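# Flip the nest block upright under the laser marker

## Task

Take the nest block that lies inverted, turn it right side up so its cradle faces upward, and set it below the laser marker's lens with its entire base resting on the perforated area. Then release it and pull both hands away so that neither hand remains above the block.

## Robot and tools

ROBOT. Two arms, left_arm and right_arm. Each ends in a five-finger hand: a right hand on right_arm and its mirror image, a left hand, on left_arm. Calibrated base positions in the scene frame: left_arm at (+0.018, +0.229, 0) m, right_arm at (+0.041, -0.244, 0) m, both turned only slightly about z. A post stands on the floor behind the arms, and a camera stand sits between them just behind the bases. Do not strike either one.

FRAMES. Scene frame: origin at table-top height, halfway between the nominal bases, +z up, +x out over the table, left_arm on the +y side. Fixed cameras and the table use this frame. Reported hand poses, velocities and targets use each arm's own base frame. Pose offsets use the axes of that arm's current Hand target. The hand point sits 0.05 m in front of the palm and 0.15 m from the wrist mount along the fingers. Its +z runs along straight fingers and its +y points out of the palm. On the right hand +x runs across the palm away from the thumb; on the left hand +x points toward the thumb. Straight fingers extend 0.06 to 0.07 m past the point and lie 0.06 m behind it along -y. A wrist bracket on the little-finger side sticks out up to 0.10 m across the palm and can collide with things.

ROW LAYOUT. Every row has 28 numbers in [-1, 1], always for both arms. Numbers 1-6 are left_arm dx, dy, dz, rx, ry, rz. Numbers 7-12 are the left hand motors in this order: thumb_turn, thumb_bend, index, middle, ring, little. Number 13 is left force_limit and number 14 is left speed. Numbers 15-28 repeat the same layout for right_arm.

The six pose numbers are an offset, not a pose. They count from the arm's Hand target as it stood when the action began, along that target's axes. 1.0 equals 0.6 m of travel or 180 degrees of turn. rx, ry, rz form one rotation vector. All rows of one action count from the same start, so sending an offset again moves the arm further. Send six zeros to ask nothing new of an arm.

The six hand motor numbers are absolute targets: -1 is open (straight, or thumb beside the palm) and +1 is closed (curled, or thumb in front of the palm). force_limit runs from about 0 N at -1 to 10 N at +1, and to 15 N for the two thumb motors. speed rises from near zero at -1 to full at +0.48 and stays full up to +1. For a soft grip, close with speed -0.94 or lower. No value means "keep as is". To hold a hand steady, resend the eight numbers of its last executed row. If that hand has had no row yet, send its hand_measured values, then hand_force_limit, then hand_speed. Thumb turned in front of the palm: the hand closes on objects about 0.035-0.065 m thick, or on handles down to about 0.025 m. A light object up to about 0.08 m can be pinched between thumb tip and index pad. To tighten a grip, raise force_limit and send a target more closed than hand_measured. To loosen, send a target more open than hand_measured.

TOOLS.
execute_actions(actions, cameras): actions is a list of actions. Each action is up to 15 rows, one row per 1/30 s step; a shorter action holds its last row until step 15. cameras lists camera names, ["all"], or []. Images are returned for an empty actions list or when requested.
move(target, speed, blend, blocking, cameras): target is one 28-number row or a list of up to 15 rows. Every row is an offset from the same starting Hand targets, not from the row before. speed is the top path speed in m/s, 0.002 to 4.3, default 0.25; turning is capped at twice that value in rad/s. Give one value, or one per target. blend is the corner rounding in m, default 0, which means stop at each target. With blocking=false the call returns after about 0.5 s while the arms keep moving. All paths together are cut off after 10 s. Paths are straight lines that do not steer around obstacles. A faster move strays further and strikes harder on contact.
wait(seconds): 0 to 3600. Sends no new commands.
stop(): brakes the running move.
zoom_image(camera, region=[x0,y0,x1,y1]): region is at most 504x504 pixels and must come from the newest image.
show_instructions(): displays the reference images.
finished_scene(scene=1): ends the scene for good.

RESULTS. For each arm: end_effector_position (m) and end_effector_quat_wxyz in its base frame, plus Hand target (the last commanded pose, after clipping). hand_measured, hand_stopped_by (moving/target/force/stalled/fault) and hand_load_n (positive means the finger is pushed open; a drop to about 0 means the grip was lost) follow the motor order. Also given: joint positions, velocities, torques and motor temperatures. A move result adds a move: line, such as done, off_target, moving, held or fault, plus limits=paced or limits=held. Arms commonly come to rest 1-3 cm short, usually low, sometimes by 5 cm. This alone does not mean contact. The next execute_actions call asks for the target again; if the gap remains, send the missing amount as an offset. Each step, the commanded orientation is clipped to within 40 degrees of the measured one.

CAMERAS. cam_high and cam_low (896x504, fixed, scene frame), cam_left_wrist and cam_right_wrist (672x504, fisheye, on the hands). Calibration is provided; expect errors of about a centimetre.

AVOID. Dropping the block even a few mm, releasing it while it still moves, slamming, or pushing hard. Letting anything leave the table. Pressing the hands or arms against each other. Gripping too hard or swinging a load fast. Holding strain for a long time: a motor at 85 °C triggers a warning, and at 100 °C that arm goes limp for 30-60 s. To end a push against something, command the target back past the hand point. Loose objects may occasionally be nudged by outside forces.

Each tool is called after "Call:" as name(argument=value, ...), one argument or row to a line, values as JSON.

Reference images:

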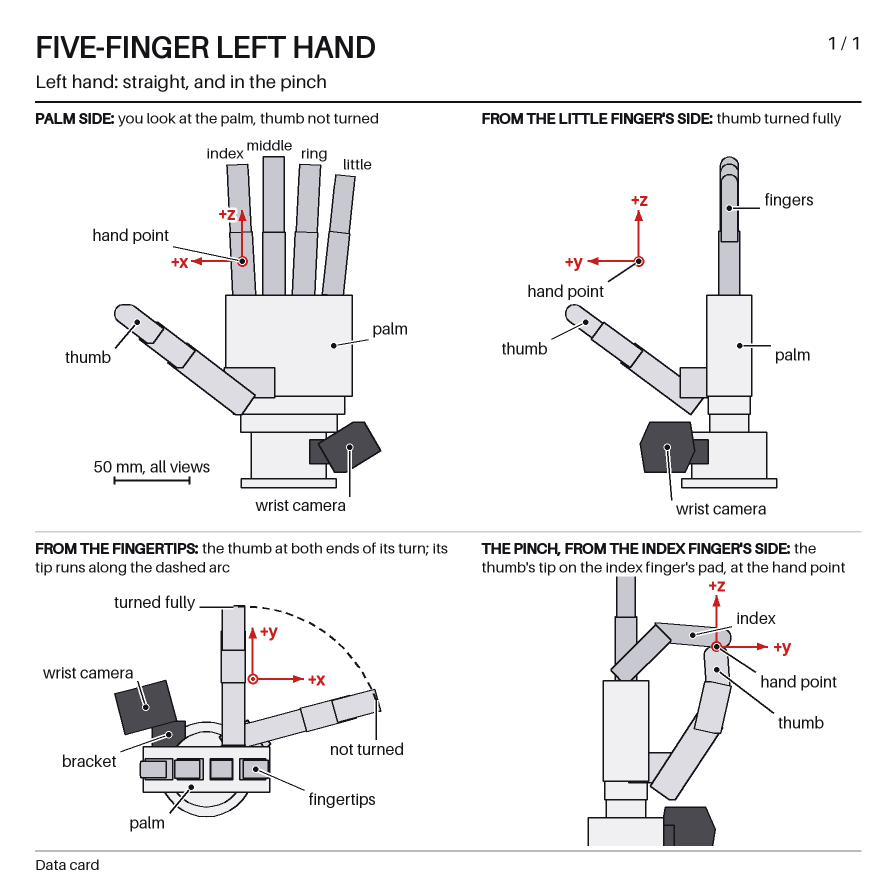

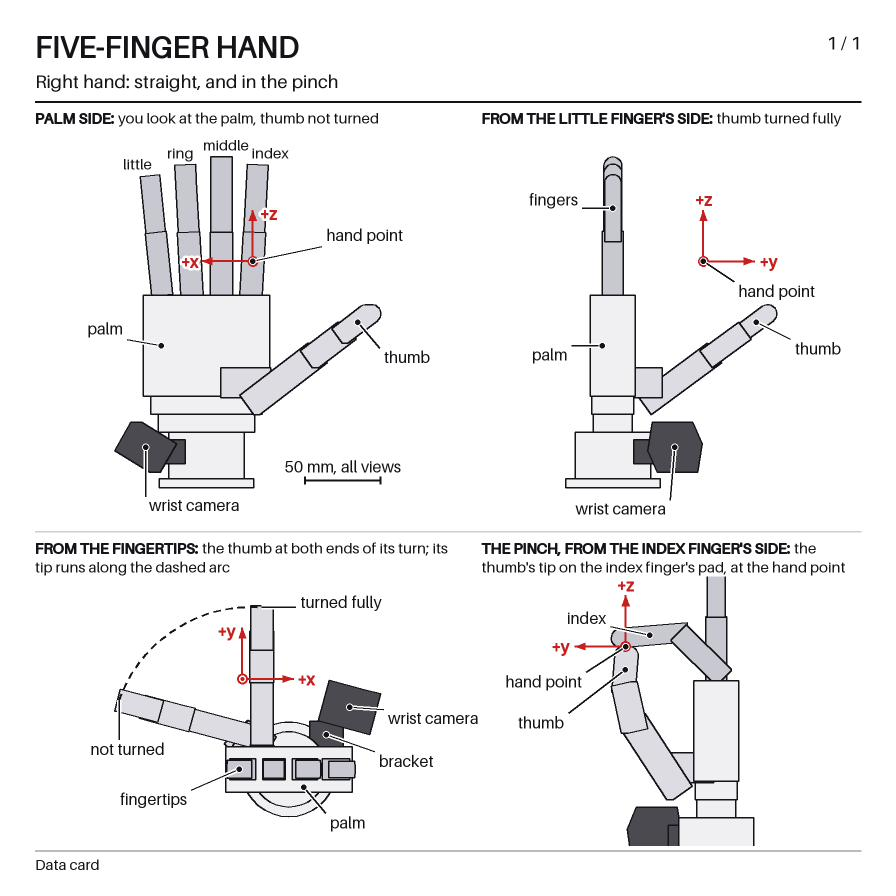

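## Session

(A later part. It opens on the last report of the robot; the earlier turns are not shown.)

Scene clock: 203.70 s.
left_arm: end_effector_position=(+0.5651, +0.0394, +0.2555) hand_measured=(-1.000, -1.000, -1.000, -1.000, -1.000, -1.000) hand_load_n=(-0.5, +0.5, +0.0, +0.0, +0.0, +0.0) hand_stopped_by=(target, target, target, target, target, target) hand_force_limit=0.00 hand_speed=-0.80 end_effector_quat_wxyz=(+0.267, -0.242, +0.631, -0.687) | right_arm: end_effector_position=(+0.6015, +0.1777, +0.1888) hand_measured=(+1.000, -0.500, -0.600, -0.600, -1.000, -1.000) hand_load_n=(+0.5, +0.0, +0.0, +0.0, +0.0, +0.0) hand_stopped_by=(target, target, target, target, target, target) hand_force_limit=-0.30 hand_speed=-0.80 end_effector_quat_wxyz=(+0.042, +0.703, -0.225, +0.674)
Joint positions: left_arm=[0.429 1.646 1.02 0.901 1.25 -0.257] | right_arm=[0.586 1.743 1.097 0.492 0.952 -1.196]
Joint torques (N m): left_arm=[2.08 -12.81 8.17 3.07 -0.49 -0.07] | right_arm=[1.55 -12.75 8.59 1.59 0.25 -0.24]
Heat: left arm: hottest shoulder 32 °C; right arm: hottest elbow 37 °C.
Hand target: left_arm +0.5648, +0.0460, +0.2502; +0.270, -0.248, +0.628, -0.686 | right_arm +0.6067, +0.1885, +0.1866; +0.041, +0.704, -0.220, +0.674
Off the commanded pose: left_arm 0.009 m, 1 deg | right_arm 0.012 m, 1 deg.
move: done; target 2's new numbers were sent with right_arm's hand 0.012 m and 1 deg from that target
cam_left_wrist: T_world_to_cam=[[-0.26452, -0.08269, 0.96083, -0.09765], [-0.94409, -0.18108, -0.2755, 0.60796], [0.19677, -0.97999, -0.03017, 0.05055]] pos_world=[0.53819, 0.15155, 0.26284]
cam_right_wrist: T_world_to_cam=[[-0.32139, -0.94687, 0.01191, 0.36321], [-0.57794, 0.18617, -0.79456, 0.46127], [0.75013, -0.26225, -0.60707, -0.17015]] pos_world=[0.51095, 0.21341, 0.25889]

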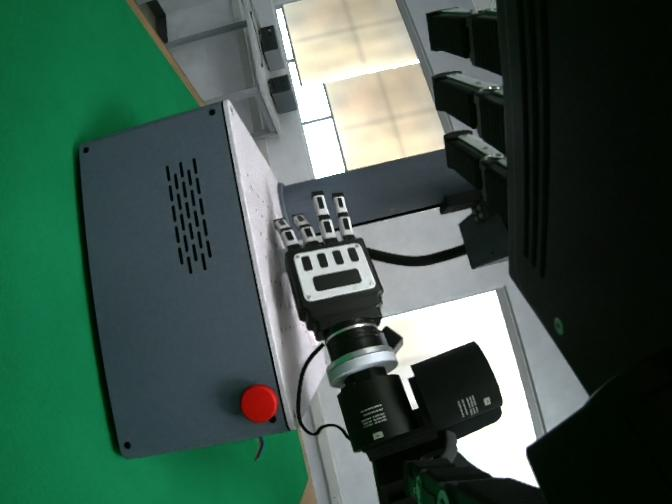

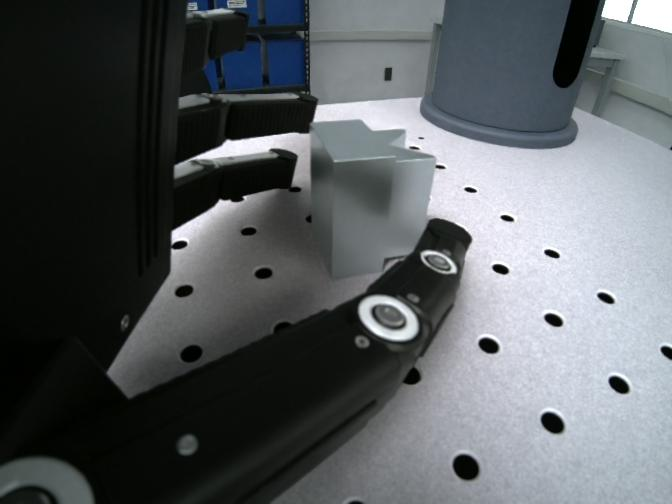

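Call:
move(
  target=[
    [0,0,0,0,0,0,-1,-1,-1,-1,-1,-1,0,-0.8, 0.145,-0.0358,-0.0132,0,0,0,1,-0.5,-0.6,-0.6,-1,-1,-0.3,-0.8],
    [0,0,0,0,0,0,-1,-1,-1,-1,-1,-1,0,-0.8, 0.13,-0.0028,-0.0075,-0.0126,-0.1672,0.4728,0.7,-0.26,-0.34,-1,-1,-1,-0.3,-0.3],
  ],
  cameras=["cam_left_wrist","cam_right_wrist"],
  speed=[0.1,0.2],
)

Call:
zoom_image(
  camera="cam_right_wrist",
  region=[200, 80, 500, 330],
)

Scene clock: 225.47 s.
left_arm: end_effector_position=(+0.5651, +0.0394, +0.2555) hand_measured=(-1.000, -1.000, -1.000, -1.000, -1.000, -1.000) hand_load_n=(+0.0, +0.0, -0.5, +0.0, +0.0, +0.0) hand_stopped_by=(target, target, target, target, target, target) hand_force_limit=0.00 hand_speed=-0.80 end_effector_quat_wxyz=(+0.267, -0.242, +0.631, -0.687) | right_arm: end_effector_position=(+0.6026, +0.1802, +0.2579) hand_measured=(+0.700, -0.260, -0.340, -1.000, -1.000, -1.000) hand_load_n=(+0.0, +0.0, +0.0, +0.0, +0.0, +0.0) hand_stopped_by=(target, target, target, target, target, target) hand_force_limit=-0.30 hand_speed=-0.30 end_effector_quat_wxyz=(+0.455, -0.519, +0.644, -0.329)
Joint positions: left_arm=[0.429 1.646 1.02 0.901 1.25 -0.257] | right_arm=[0.279 1.406 1.111 -0.093 0.211 0.35]
Joint torques (N m): left_arm=[1.38 -12.28 8.09 2.93 -0.48 -0.08] | right_arm=[-0.38 -12.04 7.32 2.59 -0.01 -0.03]
Heat: left arm: hottest shoulder 32 °C; right arm: hottest elbow 38 °C.
Hand target: left_arm +0.5648, +0.0460, +0.2502; +0.270, -0.248, +0.628, -0.686 | right_arm +0.6027, +0.1717, +0.2629; +0.461, -0.508, +0.647, -0.332
Off the commanded pose: left_arm 0.009 m, 1 deg | right_arm 0.010 m, 2 deg.
move: done
cam_left_wrist: T_world_to_cam=[[-0.26452, -0.08269, 0.96083, -0.09765], [-0.94409, -0.18108, -0.2755, 0.60796], [0.19677, -0.97999, -0.03017, 0.05055]] pos_world=[0.53819, 0.15155, 0.26284]
cam_right_wrist: T_world_to_cam=[[-0.32827, -0.01612, -0.94445, 0.44821], [-0.54644, 0.81881, 0.17595, 0.13308], [0.77048, 0.57384, -0.2776, -0.37621]] pos_world=[0.50972, 0.11414, 0.29546]

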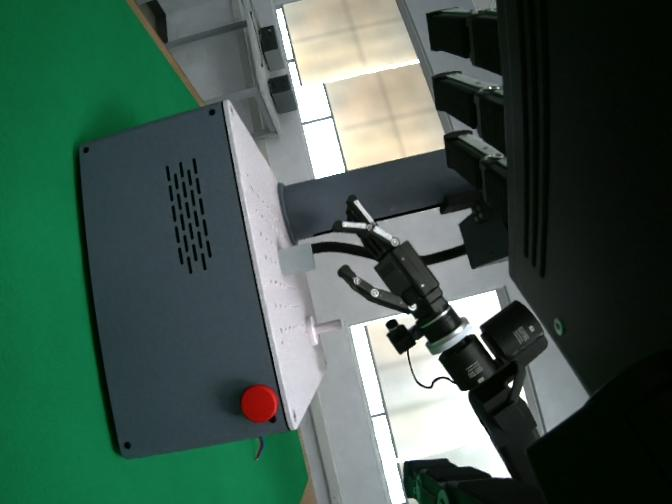

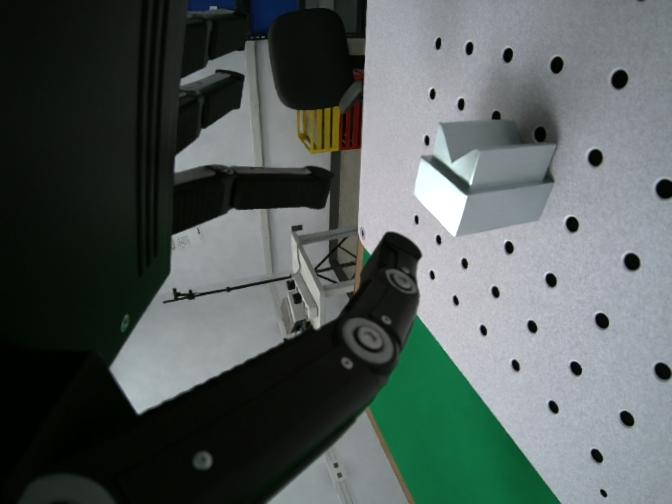

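Scaled by 1.680 from the camera's image (finer frame: 960x720).

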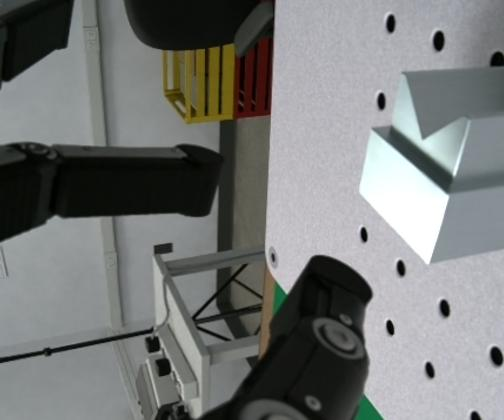

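Call:
move(
  target=[0,0,0,0,0,0,-1,-1,-1,-1,-1,-1,0,-0.8, 0.0215,0.017,0.0118,0.002,0.0075,0.0031,0.7,-0.26,-0.34,-1,-1,-1,-0.3,-0.3],
  cameras=["cam_left_wrist","cam_right_wrist"],
  speed=0.08,
)

Call:
zoom_image(
  camera="cam_right_wrist",
  region=[260, 80, 560, 330],
)

Call:
zoom_image(
  camera="cam_left_wrist",
  region=[240, 170, 440, 340],
)

Scene clock: 231.47 s.
left_arm: end_effector_position=(+0.5651, +0.0394, +0.2555) hand_measured=(-1.000, -1.000, -1.000, -1.000, -1.000, -1.000) hand_load_n=(+0.0, +0.0, +0.0, +0.0, +0.0, +0.0) hand_stopped_by=(target, target, target, target, target, target) hand_force_limit=0.00 hand_speed=-0.80 end_effector_quat_wxyz=(+0.267, -0.242, +0.631, -0.687) | right_arm: end_effector_position=(+0.6029, +0.1718, +0.2495) hand_measured=(+0.700, -0.260, -0.340, -1.000, -1.000, -1.000) hand_load_n=(+0.0, +0.0, +0.0, +0.0, +0.0, +0.0) hand_stopped_by=(target, target, target, target, target, target) hand_force_limit=-0.30 hand_speed=-0.30 end_effector_quat_wxyz=(+0.456, -0.510, +0.648, -0.335)
Joint positions: left_arm=[0.429 1.646 1.02 0.901 1.25 -0.257] | right_arm=[0.268 1.406 1.081 -0.054 0.218 0.356]
Joint torques (N m): left_arm=[2.26 -12.04 7.95 3.02 -0.39 -0.06] | right_arm=[-0.38 -10.87 7.31 2.48 0.25 -0.03]
Heat: left arm: hottest shoulder 32 °C; right arm: hottest elbow 38 °C.
Hand target: left_arm +0.5648, +0.0460, +0.2502; +0.270, -0.248, +0.628, -0.686 | right_arm +0.6049, +0.1622, +0.2479; +0.457, -0.500, +0.654, -0.338
Off the commanded pose: left_arm 0.009 m, 1 deg | right_arm 0.010 m, 1 deg.
move: done
cam_left_wrist: T_world_to_cam=[[-0.26452, -0.08269, 0.96083, -0.09765], [-0.94409, -0.18108, -0.2755, 0.60796], [0.19677, -0.97999, -0.03017, 0.05055]] pos_world=[0.53819, 0.15155, 0.26284]
cam_right_wrist: T_world_to_cam=[[-0.3197, -0.00519, -0.94751, 0.4339], [-0.53185, 0.82858, 0.17491, 0.1314], [0.78418, 0.55985, -0.26765, -0.3823]] pos_world=[0.50839, 0.10741, 0.28582]

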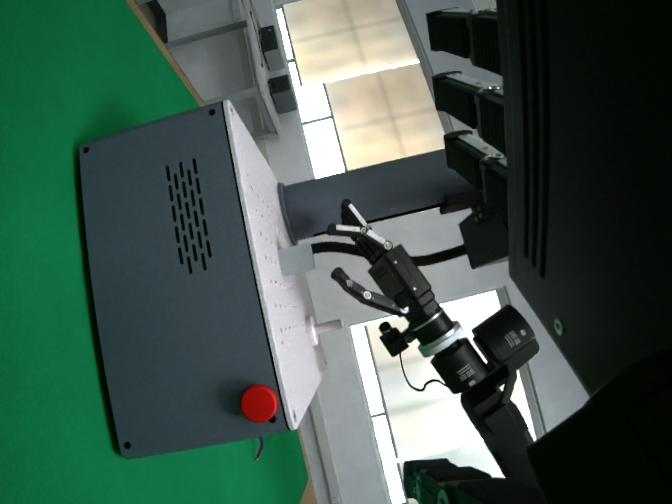

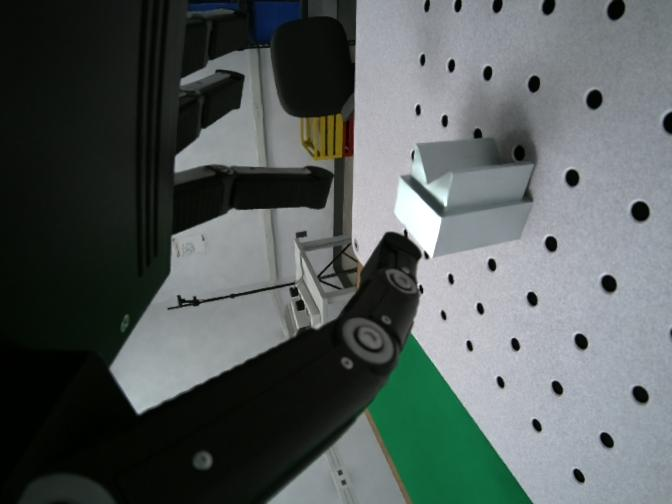

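Scaled by 1.680 from the camera's image (finer frame: 960x720).

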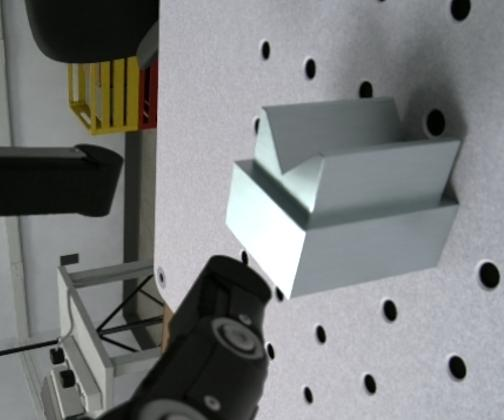

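Scaled by 2.520 from the camera's image (finer frame: 960x720).

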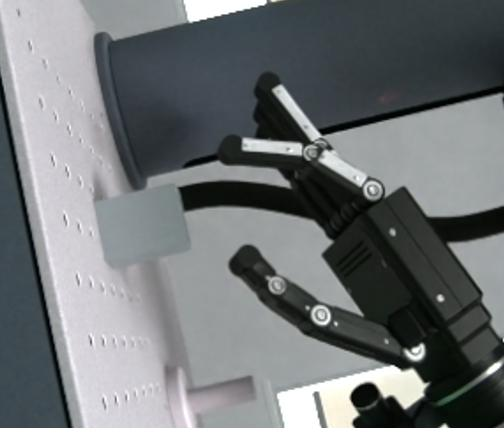

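Call:
move(
  target=[0,0,0,0,0,0,-1,-1,-1,-1,-1,-1,0,-0.8, 0.0202,0.0698,0.0294,0,0,0,0.7,-0.26,-0.34,-1,-1,-1,-0.3,-0.3],
  cameras=["cam_left_wrist","cam_right_wrist"],
  speed=0.06,
)

Call:
zoom_image(
  camera="cam_right_wrist",
  region=[260, 80, 560, 330],
)

Call:
zoom_image(
  camera="cam_left_wrist",
  region=[240, 170, 440, 340],
)

Scene clock: 234.83 s.
left_arm: end_effector_position=(+0.5651, +0.0394, +0.2555) hand_measured=(-1.000, -1.000, -1.000, -1.000, -1.000, -1.000) hand_load_n=(+0.0, +0.0, +0.0, +0.0, +0.0, +0.0) hand_stopped_by=(target, target, target, target, target, target) hand_force_limit=0.00 hand_speed=-0.80 end_effector_quat_wxyz=(+0.267, -0.242, +0.631, -0.687) | right_arm: end_effector_position=(+0.6019, +0.1716, +0.2145) hand_measured=(+0.700, -0.260, -0.340, -1.000, -1.000, -1.000) hand_load_n=(-0.5, +0.5, +0.0, +0.0, +0.0, +0.0) hand_stopped_by=(target, target, target, target, target, target) hand_force_limit=-0.30 hand_speed=-0.30 end_effector_quat_wxyz=(+0.463, -0.506, +0.644, -0.338)
Joint positions: left_arm=[0.429 1.646 1.02 0.901 1.25 -0.257] | right_arm=[0.268 1.437 1.001 0.078 0.218 0.356]
Joint torques (N m): left_arm=[2.32 -12.45 8.17 2.97 -0.47 -0.1] | right_arm=[-0.44 -9.35 7.15 2.63 0.22 -0.03]
Heat: left arm: hottest shoulder 32 °C; right arm: hottest elbow 38 °C.
Hand target: left_arm +0.5648, +0.0460, +0.2502; +0.270, -0.248, +0.628, -0.686 | right_arm +0.6060, +0.1622, +0.2010; +0.457, -0.500, +0.654, -0.338
Off the commanded pose: left_arm 0.009 m, 1 deg | right_arm 0.017 m, 1 deg.
move: off_target (right_arm)
cam_left_wrist: T_world_to_cam=[[-0.26452, -0.08269, 0.96083, -0.09765], [-0.94409, -0.18108, -0.2755, 0.60796], [0.19677, -0.97999, -0.03017, 0.05055]] pos_world=[0.53819, 0.15155, 0.26284]
cam_right_wrist: T_world_to_cam=[[-0.30109, 0.00028, -0.9536, 0.38963], [-0.53509, 0.82768, 0.16919, 0.14048], [0.78932, 0.5612, -0.24906, -0.39805]] pos_world=[0.50668, 0.10701, 0.24865]

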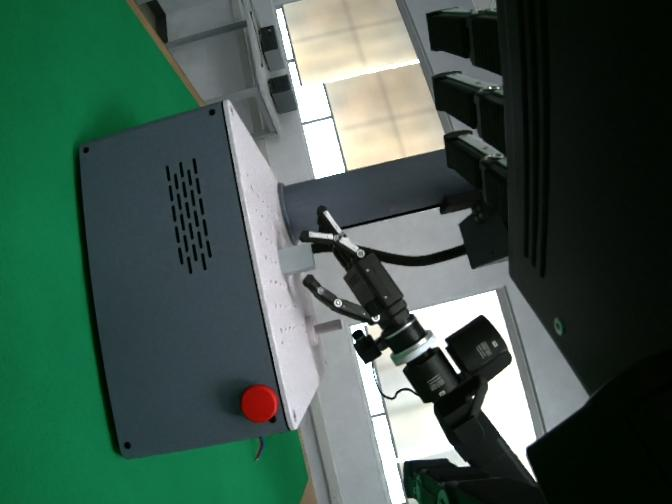

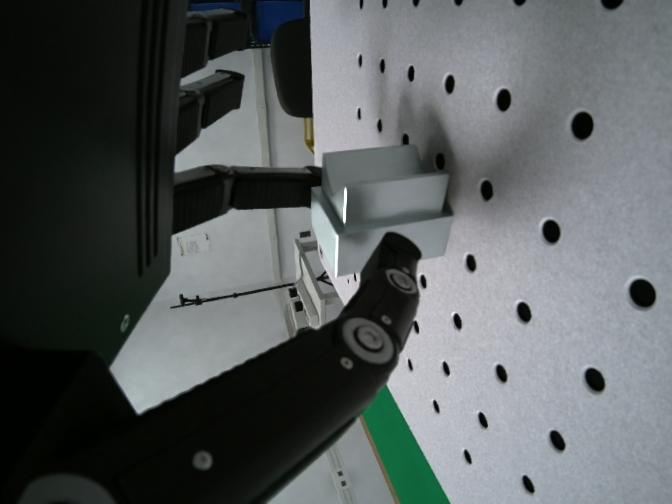

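Scaled by 1.680 from the camera's image (finer frame: 960x720).

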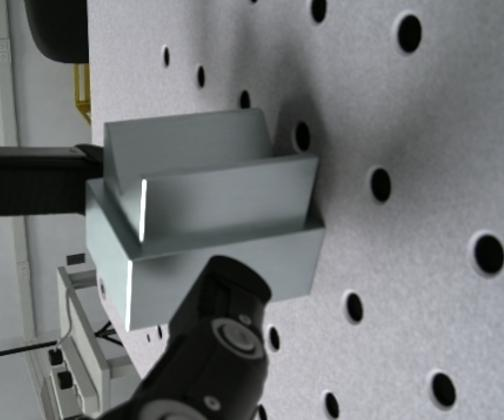

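Scaled by 2.520 from the camera's image (finer frame: 960x720).

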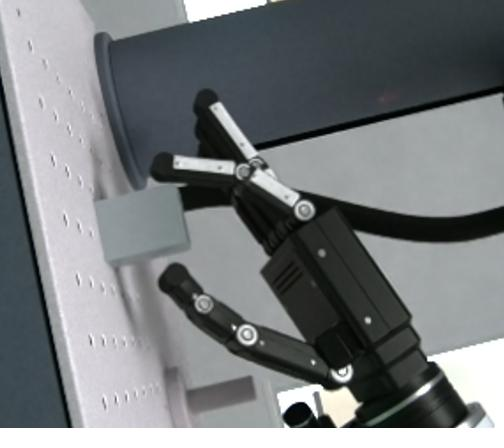

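Call:
move(
  target=[0,0,0,0,0,0,-1,-1,-1,-1,-1,-1,0,-0.8, 0.0048,0.0165,0.0065,0,0,0,0.7,-0.26,-0.34,-1,-1,-1,-0.3,-0.3],
  cameras=["cam_left_wrist","cam_right_wrist"],
  speed=0.06,
)

Call:
zoom_image(
  camera="cam_right_wrist",
  region=[260, 80, 560, 330],
)

Call:
zoom_image(
  camera="cam_left_wrist",
  region=[240, 170, 440, 340],
)

Scene clock: 237.53 s.
left_arm: end_effector_position=(+0.5651, +0.0394, +0.2555) hand_measured=(-1.000, -1.000, -1.000, -1.000, -1.000, -1.000) hand_load_n=(-0.5, +0.5, +0.0, +0.0, +0.0, +0.0) hand_stopped_by=(target, target, target, target, target, target) hand_force_limit=0.00 hand_speed=-0.80 end_effector_quat_wxyz=(+0.267, -0.242, +0.631, -0.687) | right_arm: end_effector_position=(+0.6023, +0.1717, +0.2046) hand_measured=(+0.700, -0.260, -0.340, -1.000, -1.000, -1.000) hand_load_n=(+0.0, +0.0, +0.0, +0.0, +0.0, +0.0) hand_stopped_by=(target, target, target, target, target, target) hand_force_limit=-0.30 hand_speed=-0.30 end_effector_quat_wxyz=(+0.464, -0.505, +0.644, -0.338)
Joint positions: left_arm=[0.429 1.646 1.02 0.901 1.25 -0.257] | right_arm=[0.268 1.45 0.984 0.109 0.218 0.356]
Joint torques (N m): left_arm=[2.14 -12.4 8.2 2.95 -0.48 -0.09] | right_arm=[-0.44 -9.29 7.04 2.63 0.22 -0.02]
Heat: left arm: hottest shoulder 32 °C; right arm: hottest elbow 38 °C.
Hand target: left_arm +0.5648, +0.0460, +0.2502; +0.270, -0.248, +0.628, -0.686 | right_arm +0.6060, +0.1622, +0.1898; +0.457, -0.500, +0.654, -0.338
Off the commanded pose: left_arm 0.009 m, 1 deg | right_arm 0.018 m, 1 deg.
move: off_target (right_arm)
cam_left_wrist: T_world_to_cam=[[-0.26452, -0.08269, 0.96083, -0.09765], [-0.94409, -0.18108, -0.2755, 0.60796], [0.19677, -0.97999, -0.03017, 0.05055]] pos_world=[0.53819, 0.15155, 0.26284]
cam_right_wrist: T_world_to_cam=[[-0.2994, 0.00077, -0.95413, 0.3793], [-0.53539, 0.82759, 0.16867, 0.14256], [0.78976, 0.56133, -0.24736, -0.4015]] pos_world=[0.50698, 0.10711, 0.23854]

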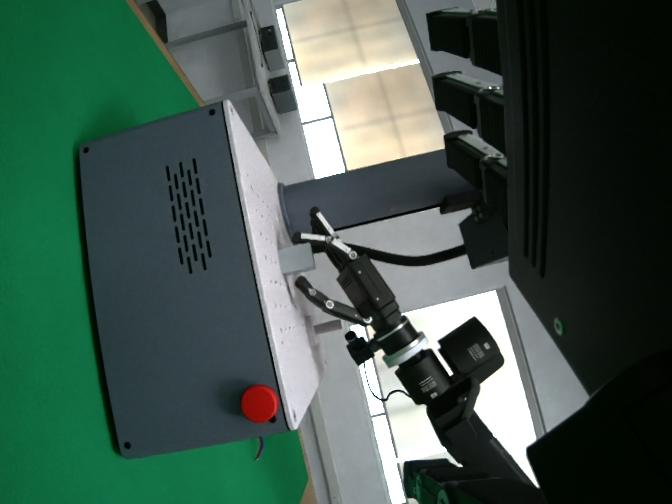

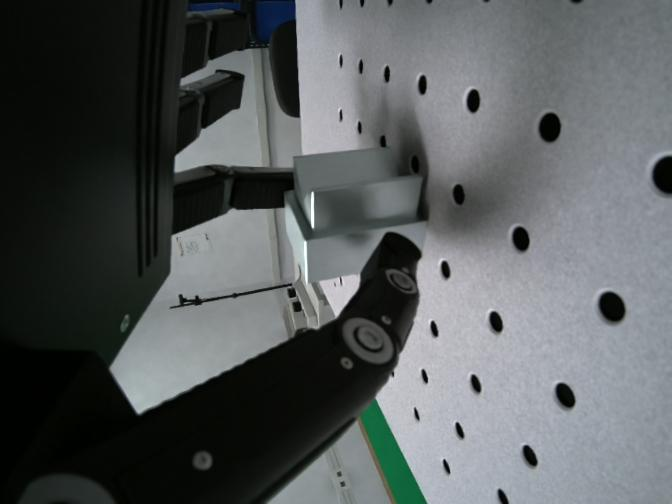

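Scaled by 1.680 from the camera's image (finer frame: 960x720).

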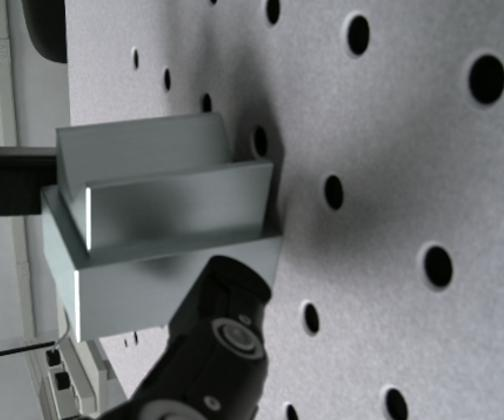

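Scaled by 2.520 from the camera's image (finer frame: 960x720).

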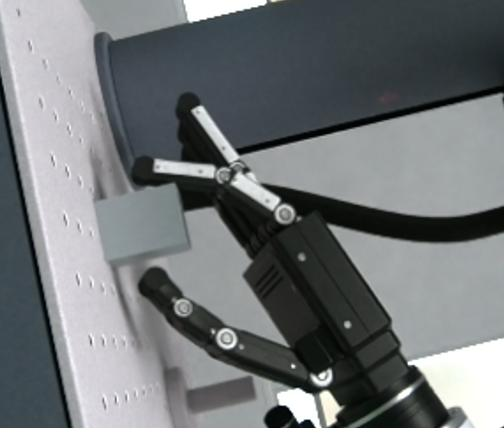

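Call:
move(
  target=[
    [0,0,0,0,0,0,-1,-1,-1,-1,-1,-1,0,-0.8, 0,0,0,0,0,0,0.7,-0.26,-0.14,-1,-1,-1,-0.1,-0.8],
    [0,0,0,0,0,0,-1,-1,-1,-1,-1,-1,0,-0.8, 0,0,0,0,0,0,0.7,0.2,-0.14,-1,-1,-1,-0.3,-0.93],
  ],
  cameras=["cam_left_wrist","cam_right_wrist"],
  speed=0.06,
)

Call:
zoom_image(
  camera="cam_right_wrist",
  region=[260, 80, 560, 330],
)

Call:
zoom_image(
  camera="cam_left_wrist",
  region=[240, 170, 440, 340],
)

Scene clock: 241.50 s.
left_arm: end_effector_position=(+0.5651, +0.0394, +0.2555) hand_measured=(-1.000, -1.000, -1.000, -1.000, -1.000, -1.000) hand_load_n=(-0.5, +0.0, +0.0, +0.0, +0.0, +0.0) hand_stopped_by=(target, target, target, target, target, target) hand_force_limit=0.00 hand_speed=-0.80 end_effector_quat_wxyz=(+0.267, -0.242, +0.631, -0.687) | right_arm: end_effector_position=(+0.6029, +0.1716, +0.2056) hand_measured=(+0.700, -0.220, -0.140, -1.000, -1.000, -1.000) hand_load_n=(-1.0, +5.5, +2.5, +0.0, +0.0, -0.5) hand_stopped_by=(target, force, target, target, target, target) hand_force_limit=-0.30 hand_speed=-0.93 end_effector_quat_wxyz=(+0.466, -0.504, +0.644, -0.339)
Joint positions: left_arm=[0.429 1.646 1.02 0.901 1.25 -0.257] | right_arm=[0.267 1.45 0.984 0.113 0.219 0.358]
Joint torques (N m): left_arm=[2.37 -12.4 8.18 3.06 -0.47 -0.07] | right_arm=[-0.32 -9.23 6.98 2.44 0.21 -0.04]
Heat: left arm: hottest shoulder 32 °C; right arm: hottest elbow 38 °C.
Hand target: left_arm +0.5648, +0.0460, +0.2502; +0.270, -0.248, +0.628, -0.686 | right_arm +0.6060, +0.1621, +0.1898; +0.457, -0.500, +0.654, -0.338
Off the commanded pose: left_arm 0.009 m, 1 deg | right_arm 0.019 m, 2 deg.
move: done; target 2's new numbers were sent with right_arm's hand 0.019 m and 2 deg from that target
cam_left_wrist: T_world_to_cam=[[-0.26452, -0.08269, 0.96083, -0.09765], [-0.94409, -0.18108, -0.2755, 0.60796], [0.19677, -0.97999, -0.03017, 0.05055]] pos_world=[0.53819, 0.15155, 0.26284]
cam_right_wrist: T_world_to_cam=[[-0.29585, 0.00335, -0.95523, 0.37807], [-0.53496, 0.82789, 0.16859, 0.14253], [0.79139, 0.56088, -0.24314, -0.40343]] pos_world=[0.50737, 0.10701, 0.23902]

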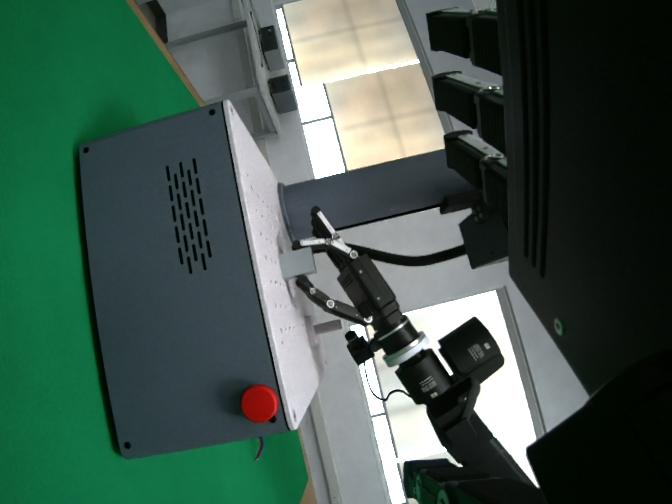

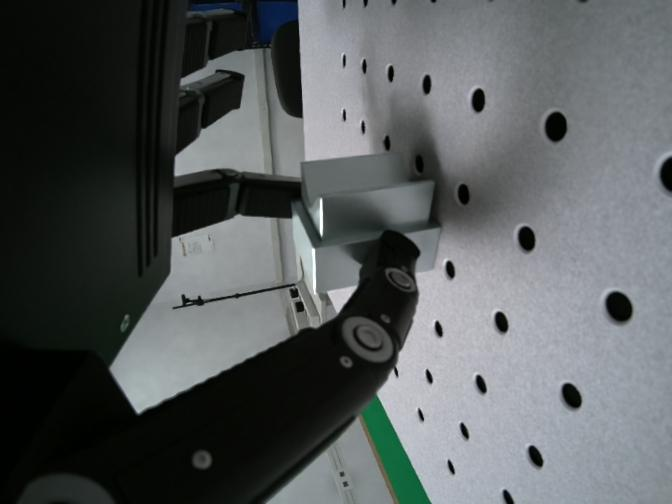

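Scaled by 1.680 from the camera's image (finer frame: 960x720).

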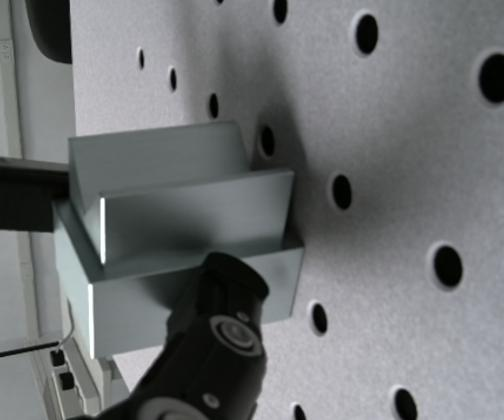

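Scaled by 2.520 from the camera's image (finer frame: 960x720).

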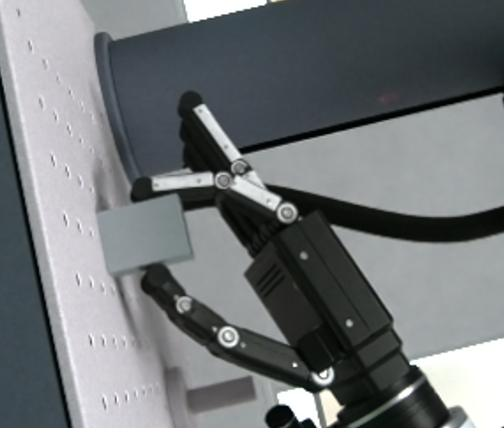

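Call:
move(
  target=[0,0,0,0,0,0,-1,-1,-1,-1,-1,-1,0,-0.8, 0,0,0,0,0,0,0.7,0.2,0.1,-1,-1,-1,0.2,-0.93],
  cameras=["cam_left_wrist","cam_right_wrist"],
  speed=0.06,
)

Call:
zoom_image(
  camera="cam_right_wrist",
  region=[260, 80, 560, 330],
)

Call:
zoom_image(
  camera="cam_left_wrist",
  region=[240, 210, 360, 310],
)

Scene clock: 243.93 s.
left_arm: end_effector_position=(+0.5651, +0.0394, +0.2555) hand_measured=(-1.000, -1.000, -1.000, -1.000, -1.000, -1.000) hand_load_n=(-0.5, +0.0, +0.0, +0.0, +0.0, +0.0) hand_stopped_by=(target, target, target, target, target, target) hand_force_limit=0.00 hand_speed=-0.80 end_effector_quat_wxyz=(+0.267, -0.242, +0.631, -0.687) | right_arm: end_effector_position=(+0.6030, +0.1716, +0.2059) hand_measured=(+0.700, -0.220, -0.096, -1.000, -1.000, -1.000) hand_load_n=(-1.5, +8.5, +6.0, +0.0, +0.0, +0.0) hand_stopped_by=(target, force, force, target, target, target) hand_force_limit=0.20 hand_speed=-0.93 end_effector_quat_wxyz=(+0.466, -0.503, +0.644, -0.339)
Joint positions: left_arm=[0.429 1.646 1.02 0.901 1.25 -0.257] | right_arm=[0.267 1.45 0.984 0.114 0.219 0.358]
Joint torques (N m): left_arm=[2.02 -12.98 8.18 2.99 -0.46 -0.08] | right_arm=[-0.32 -9.35 7.02 2.37 0.21 -0.05]
Heat: left arm: hottest shoulder 32 °C; right arm: hottest elbow 37 °C.
Hand target: left_arm +0.5648, +0.0460, +0.2502; +0.270, -0.248, +0.628, -0.686 | right_arm +0.6060, +0.1623, +0.1899; +0.457, -0.500, +0.654, -0.338
Off the commanded pose: left_arm 0.009 m, 1 deg | right_arm 0.019 m, 2 deg.
move: done
cam_left_wrist: T_world_to_cam=[[-0.26452, -0.08269, 0.96083, -0.09765], [-0.94409, -0.18108, -0.2755, 0.60796], [0.19677, -0.97999, -0.03017, 0.05055]] pos_world=[0.53819, 0.15155, 0.26284]
cam_right_wrist: T_world_to_cam=[[-0.29486, 0.00441, -0.95553, 0.37774], [-0.53495, 0.82783, 0.1689, 0.1424], [0.79176, 0.56096, -0.24174, -0.40405]] pos_world=[0.50747, 0.10711, 0.23922]

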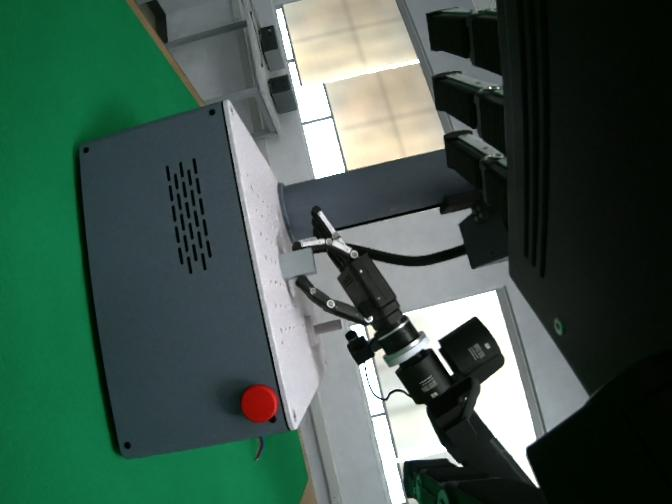

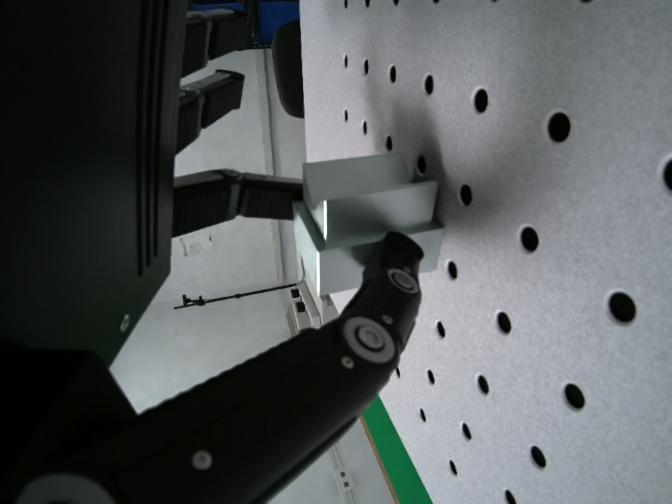

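Scaled by 1.680 from the camera's image (finer frame: 960x720).

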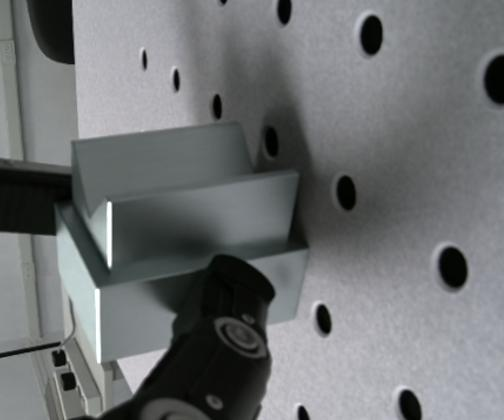

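Scaled by 4.200 from the camera's image (finer frame: 960x720).

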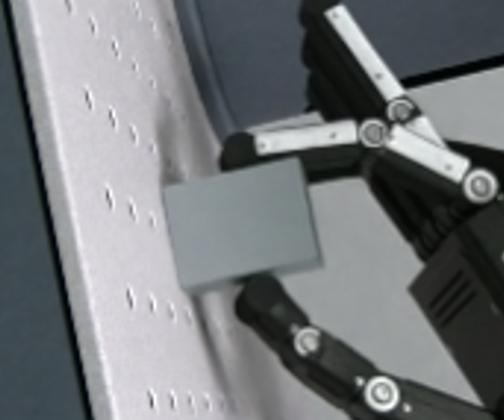

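Call:
move(
  target=[0,0,0,0,0,0,-1,-1,-1,-1,-1,-1,0,-0.8, -0.0346,-0.1199,-0.0474,0,0,0,0.7,0.2,0.1,-1,-1,-1,0.2,-0.93],
  cameras=["cam_left_wrist","cam_right_wrist"],
  speed=0.08,
)

Call:
zoom_image(
  camera="cam_right_wrist",
  region=[260, 80, 560, 330],
)

Call:
zoom_image(
  camera="cam_left_wrist",
  region=[240, 170, 440, 340],
)

Scene clock: 259.60 s.
left_arm: end_effector_position=(+0.5651, +0.0394, +0.2555) hand_measured=(-1.000, -1.000, -1.000, -1.000, -1.000, -1.000) hand_load_n=(+0.0, +0.0, +0.0, +0.0, +0.0, +0.0) hand_stopped_by=(target, target, target, target, target, target) hand_force_limit=0.00 hand_speed=-0.80 end_effector_quat_wxyz=(+0.267, -0.242, +0.631, -0.687) | right_arm: end_effector_position=(+0.5899, +0.1681, +0.2314) hand_measured=(+0.700, -0.220, -0.096, -1.000, -1.000, -1.000) hand_load_n=(-1.5, +9.0, +5.5, -0.5, +0.0, -0.5) hand_stopped_by=(target, force, force, target, target, target) hand_force_limit=0.20 hand_speed=-0.93 end_effector_quat_wxyz=(+0.436, -0.519, +0.660, -0.324)
Joint positions: left_arm=[0.429 1.646 1.02 0.901 1.25 -0.257] | right_arm=[0.267 1.396 1.055 -0.091 0.219 0.365]
Joint torques (N m): left_arm=[2.26 -12.57 8.27 3.04 -0.48 -0.04] | right_arm=[-0.38 -11.58 11.92 1.63 0.23 -0.12]
Heat: left arm: hottest shoulder 32 °C; right arm: hottest elbow 37 °C.
Hand target: left_arm +0.5648, +0.0460, +0.2502; +0.270, -0.248, +0.628, -0.686 | right_arm +0.6059, +0.1624, +0.2699; +0.457, -0.500, +0.654, -0.338
Off the commanded pose: left_arm 0.009 m, 1 deg | right_arm 0.042 m, 4 deg.
move: off_target (right_arm)
cam_left_wrist: T_world_to_cam=[[-0.26452, -0.08269, 0.96083, -0.09765], [-0.94409, -0.18108, -0.2755, 0.60796], [0.19677, -0.97999, -0.03017, 0.05055]] pos_world=[0.53819, 0.15155, 0.26284]
cam_right_wrist: T_world_to_cam=[[-0.3686, -0.00879, -0.92955, 0.43792], [-0.51815, 0.83215, 0.19759, 0.11674], [0.77179, 0.55448, -0.31128, -0.3566]] pos_world=[0.49713, 0.10443, 0.273]

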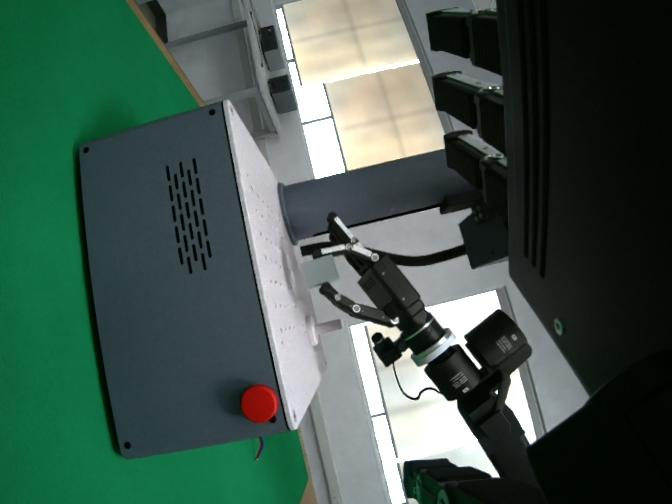

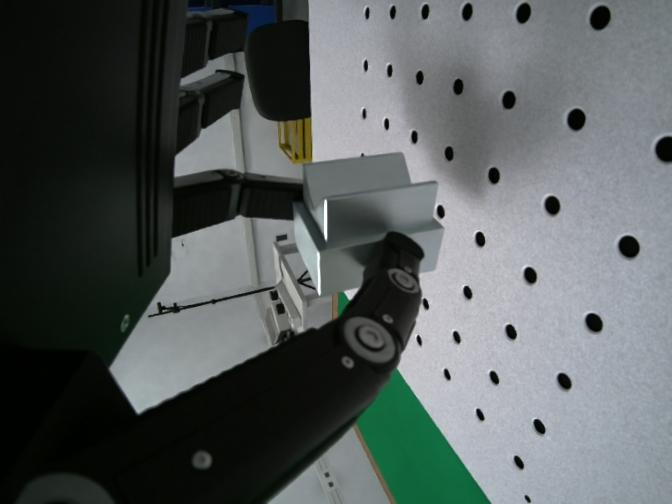

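Scaled by 1.680 from the camera's image (finer frame: 960x720).

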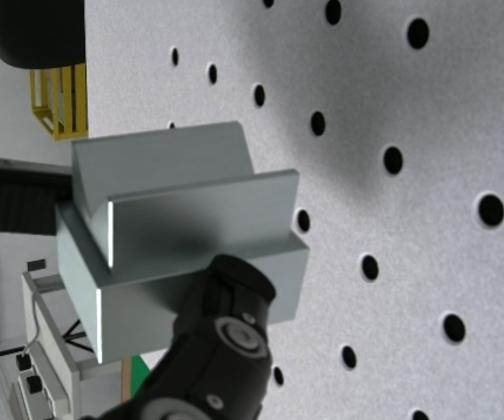

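Scaled by 2.520 from the camera's image (finer frame: 960x720).

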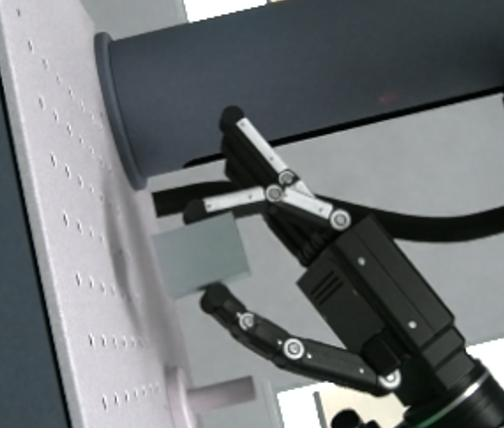

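Call:
move(
  target=[0,0,0,0,0,0,-1,-1,-1,-1,-1,-1,0,-0.8, -0.0513,0.012,0.007,0.0225,0.1638,-0.4726,0.7,0.2,0.1,-1,-1,-1,0.2,-0.93],
  cameras=["cam_left_wrist","cam_right_wrist"],
  speed=0.18,
)

Call:
zoom_image(
  camera="cam_right_wrist",
  region=[260, 80, 560, 330],
)

Call:
zoom_image(
  camera="cam_left_wrist",
  region=[240, 170, 440, 340],
)

Scene clock: 265.97 s.
left_arm: end_effector_position=(+0.5651, +0.0394, +0.2555) hand_measured=(-1.000, -1.000, -1.000, -1.000, -1.000, -1.000) hand_load_n=(-0.5, +0.0, +0.0, +0.0, +0.0, +0.0) hand_stopped_by=(target, target, target, target, target, target) hand_force_limit=0.00 hand_speed=-0.80 end_effector_quat_wxyz=(+0.267, -0.242, +0.631, -0.687) | right_arm: end_effector_position=(+0.6044, +0.1799, +0.2660) hand_measured=(+0.700, -0.220, -0.096, -1.000, -1.000, -1.000) hand_load_n=(-1.0, +9.0, +5.5, +0.0, +0.0, +0.0) hand_stopped_by=(target, force, force, target, target, target) hand_force_limit=0.20 hand_speed=-0.93 end_effector_quat_wxyz=(+0.045, +0.701, -0.228, +0.675)
Joint positions: left_arm=[0.429 1.646 1.02 0.901 1.25 -0.257] | right_arm=[0.588 1.648 1.203 0.296 0.963 -1.2]
Joint torques (N m): left_arm=[2.49 -12.04 8.16 3.02 -0.44 -0.05] | right_arm=[1.9 -12.57 9.44 2.36 0.32 -0.31]
Heat: left arm: hottest shoulder 32 °C; right arm: hottest elbow 38 °C.
Hand target: left_arm +0.5648, +0.0460, +0.2502; +0.270, -0.248, +0.628, -0.686 | right_arm +0.6099, +0.1938, +0.2699; +0.039, +0.697, -0.223, +0.681
Off the commanded pose: left_arm 0.009 m, 1 deg | right_arm 0.016 m, 1 deg.
move: off_target (right_arm)
cam_left_wrist: T_world_to_cam=[[-0.26452, -0.08269, 0.96083, -0.09765], [-0.94409, -0.18108, -0.2755, 0.60796], [0.19677, -0.97999, -0.03017, 0.05055]] pos_world=[0.53819, 0.15155, 0.26284]
cam_right_wrist: T_world_to_cam=[[-0.32899, -0.94425, 0.0126, 0.3692], [-0.57369, 0.18925, -0.79691, 0.52142], [0.75009, -0.2694, -0.60397, -0.12433]] pos_world=[0.51385, 0.21644, 0.33578]

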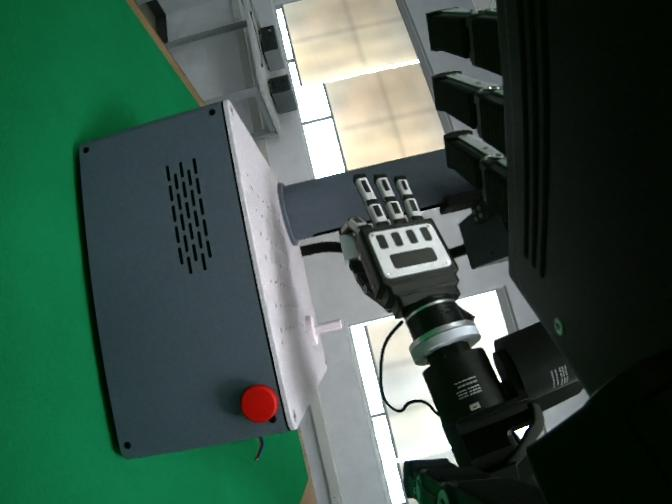

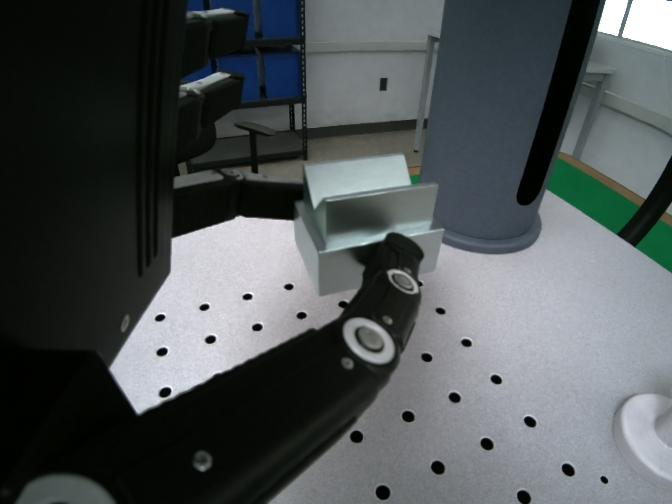

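Scaled by 1.680 from the camera's image (finer frame: 960x720).

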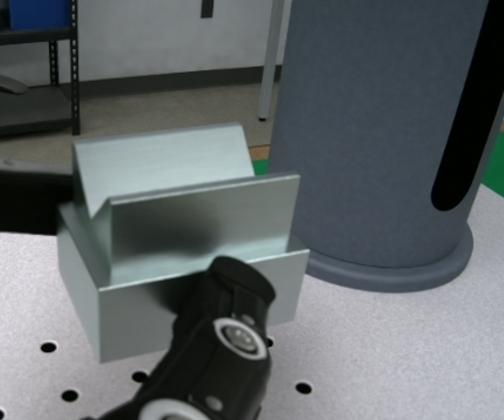

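Scaled by 2.520 from the camera's image (finer frame: 960x720).

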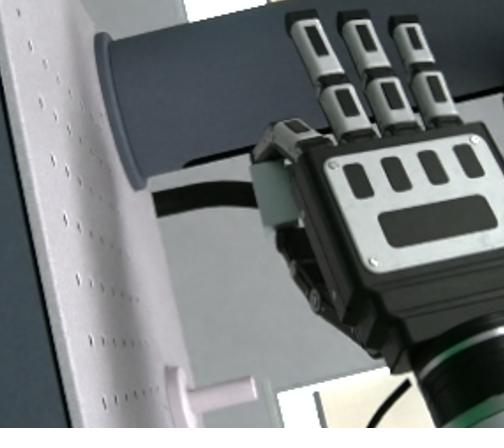

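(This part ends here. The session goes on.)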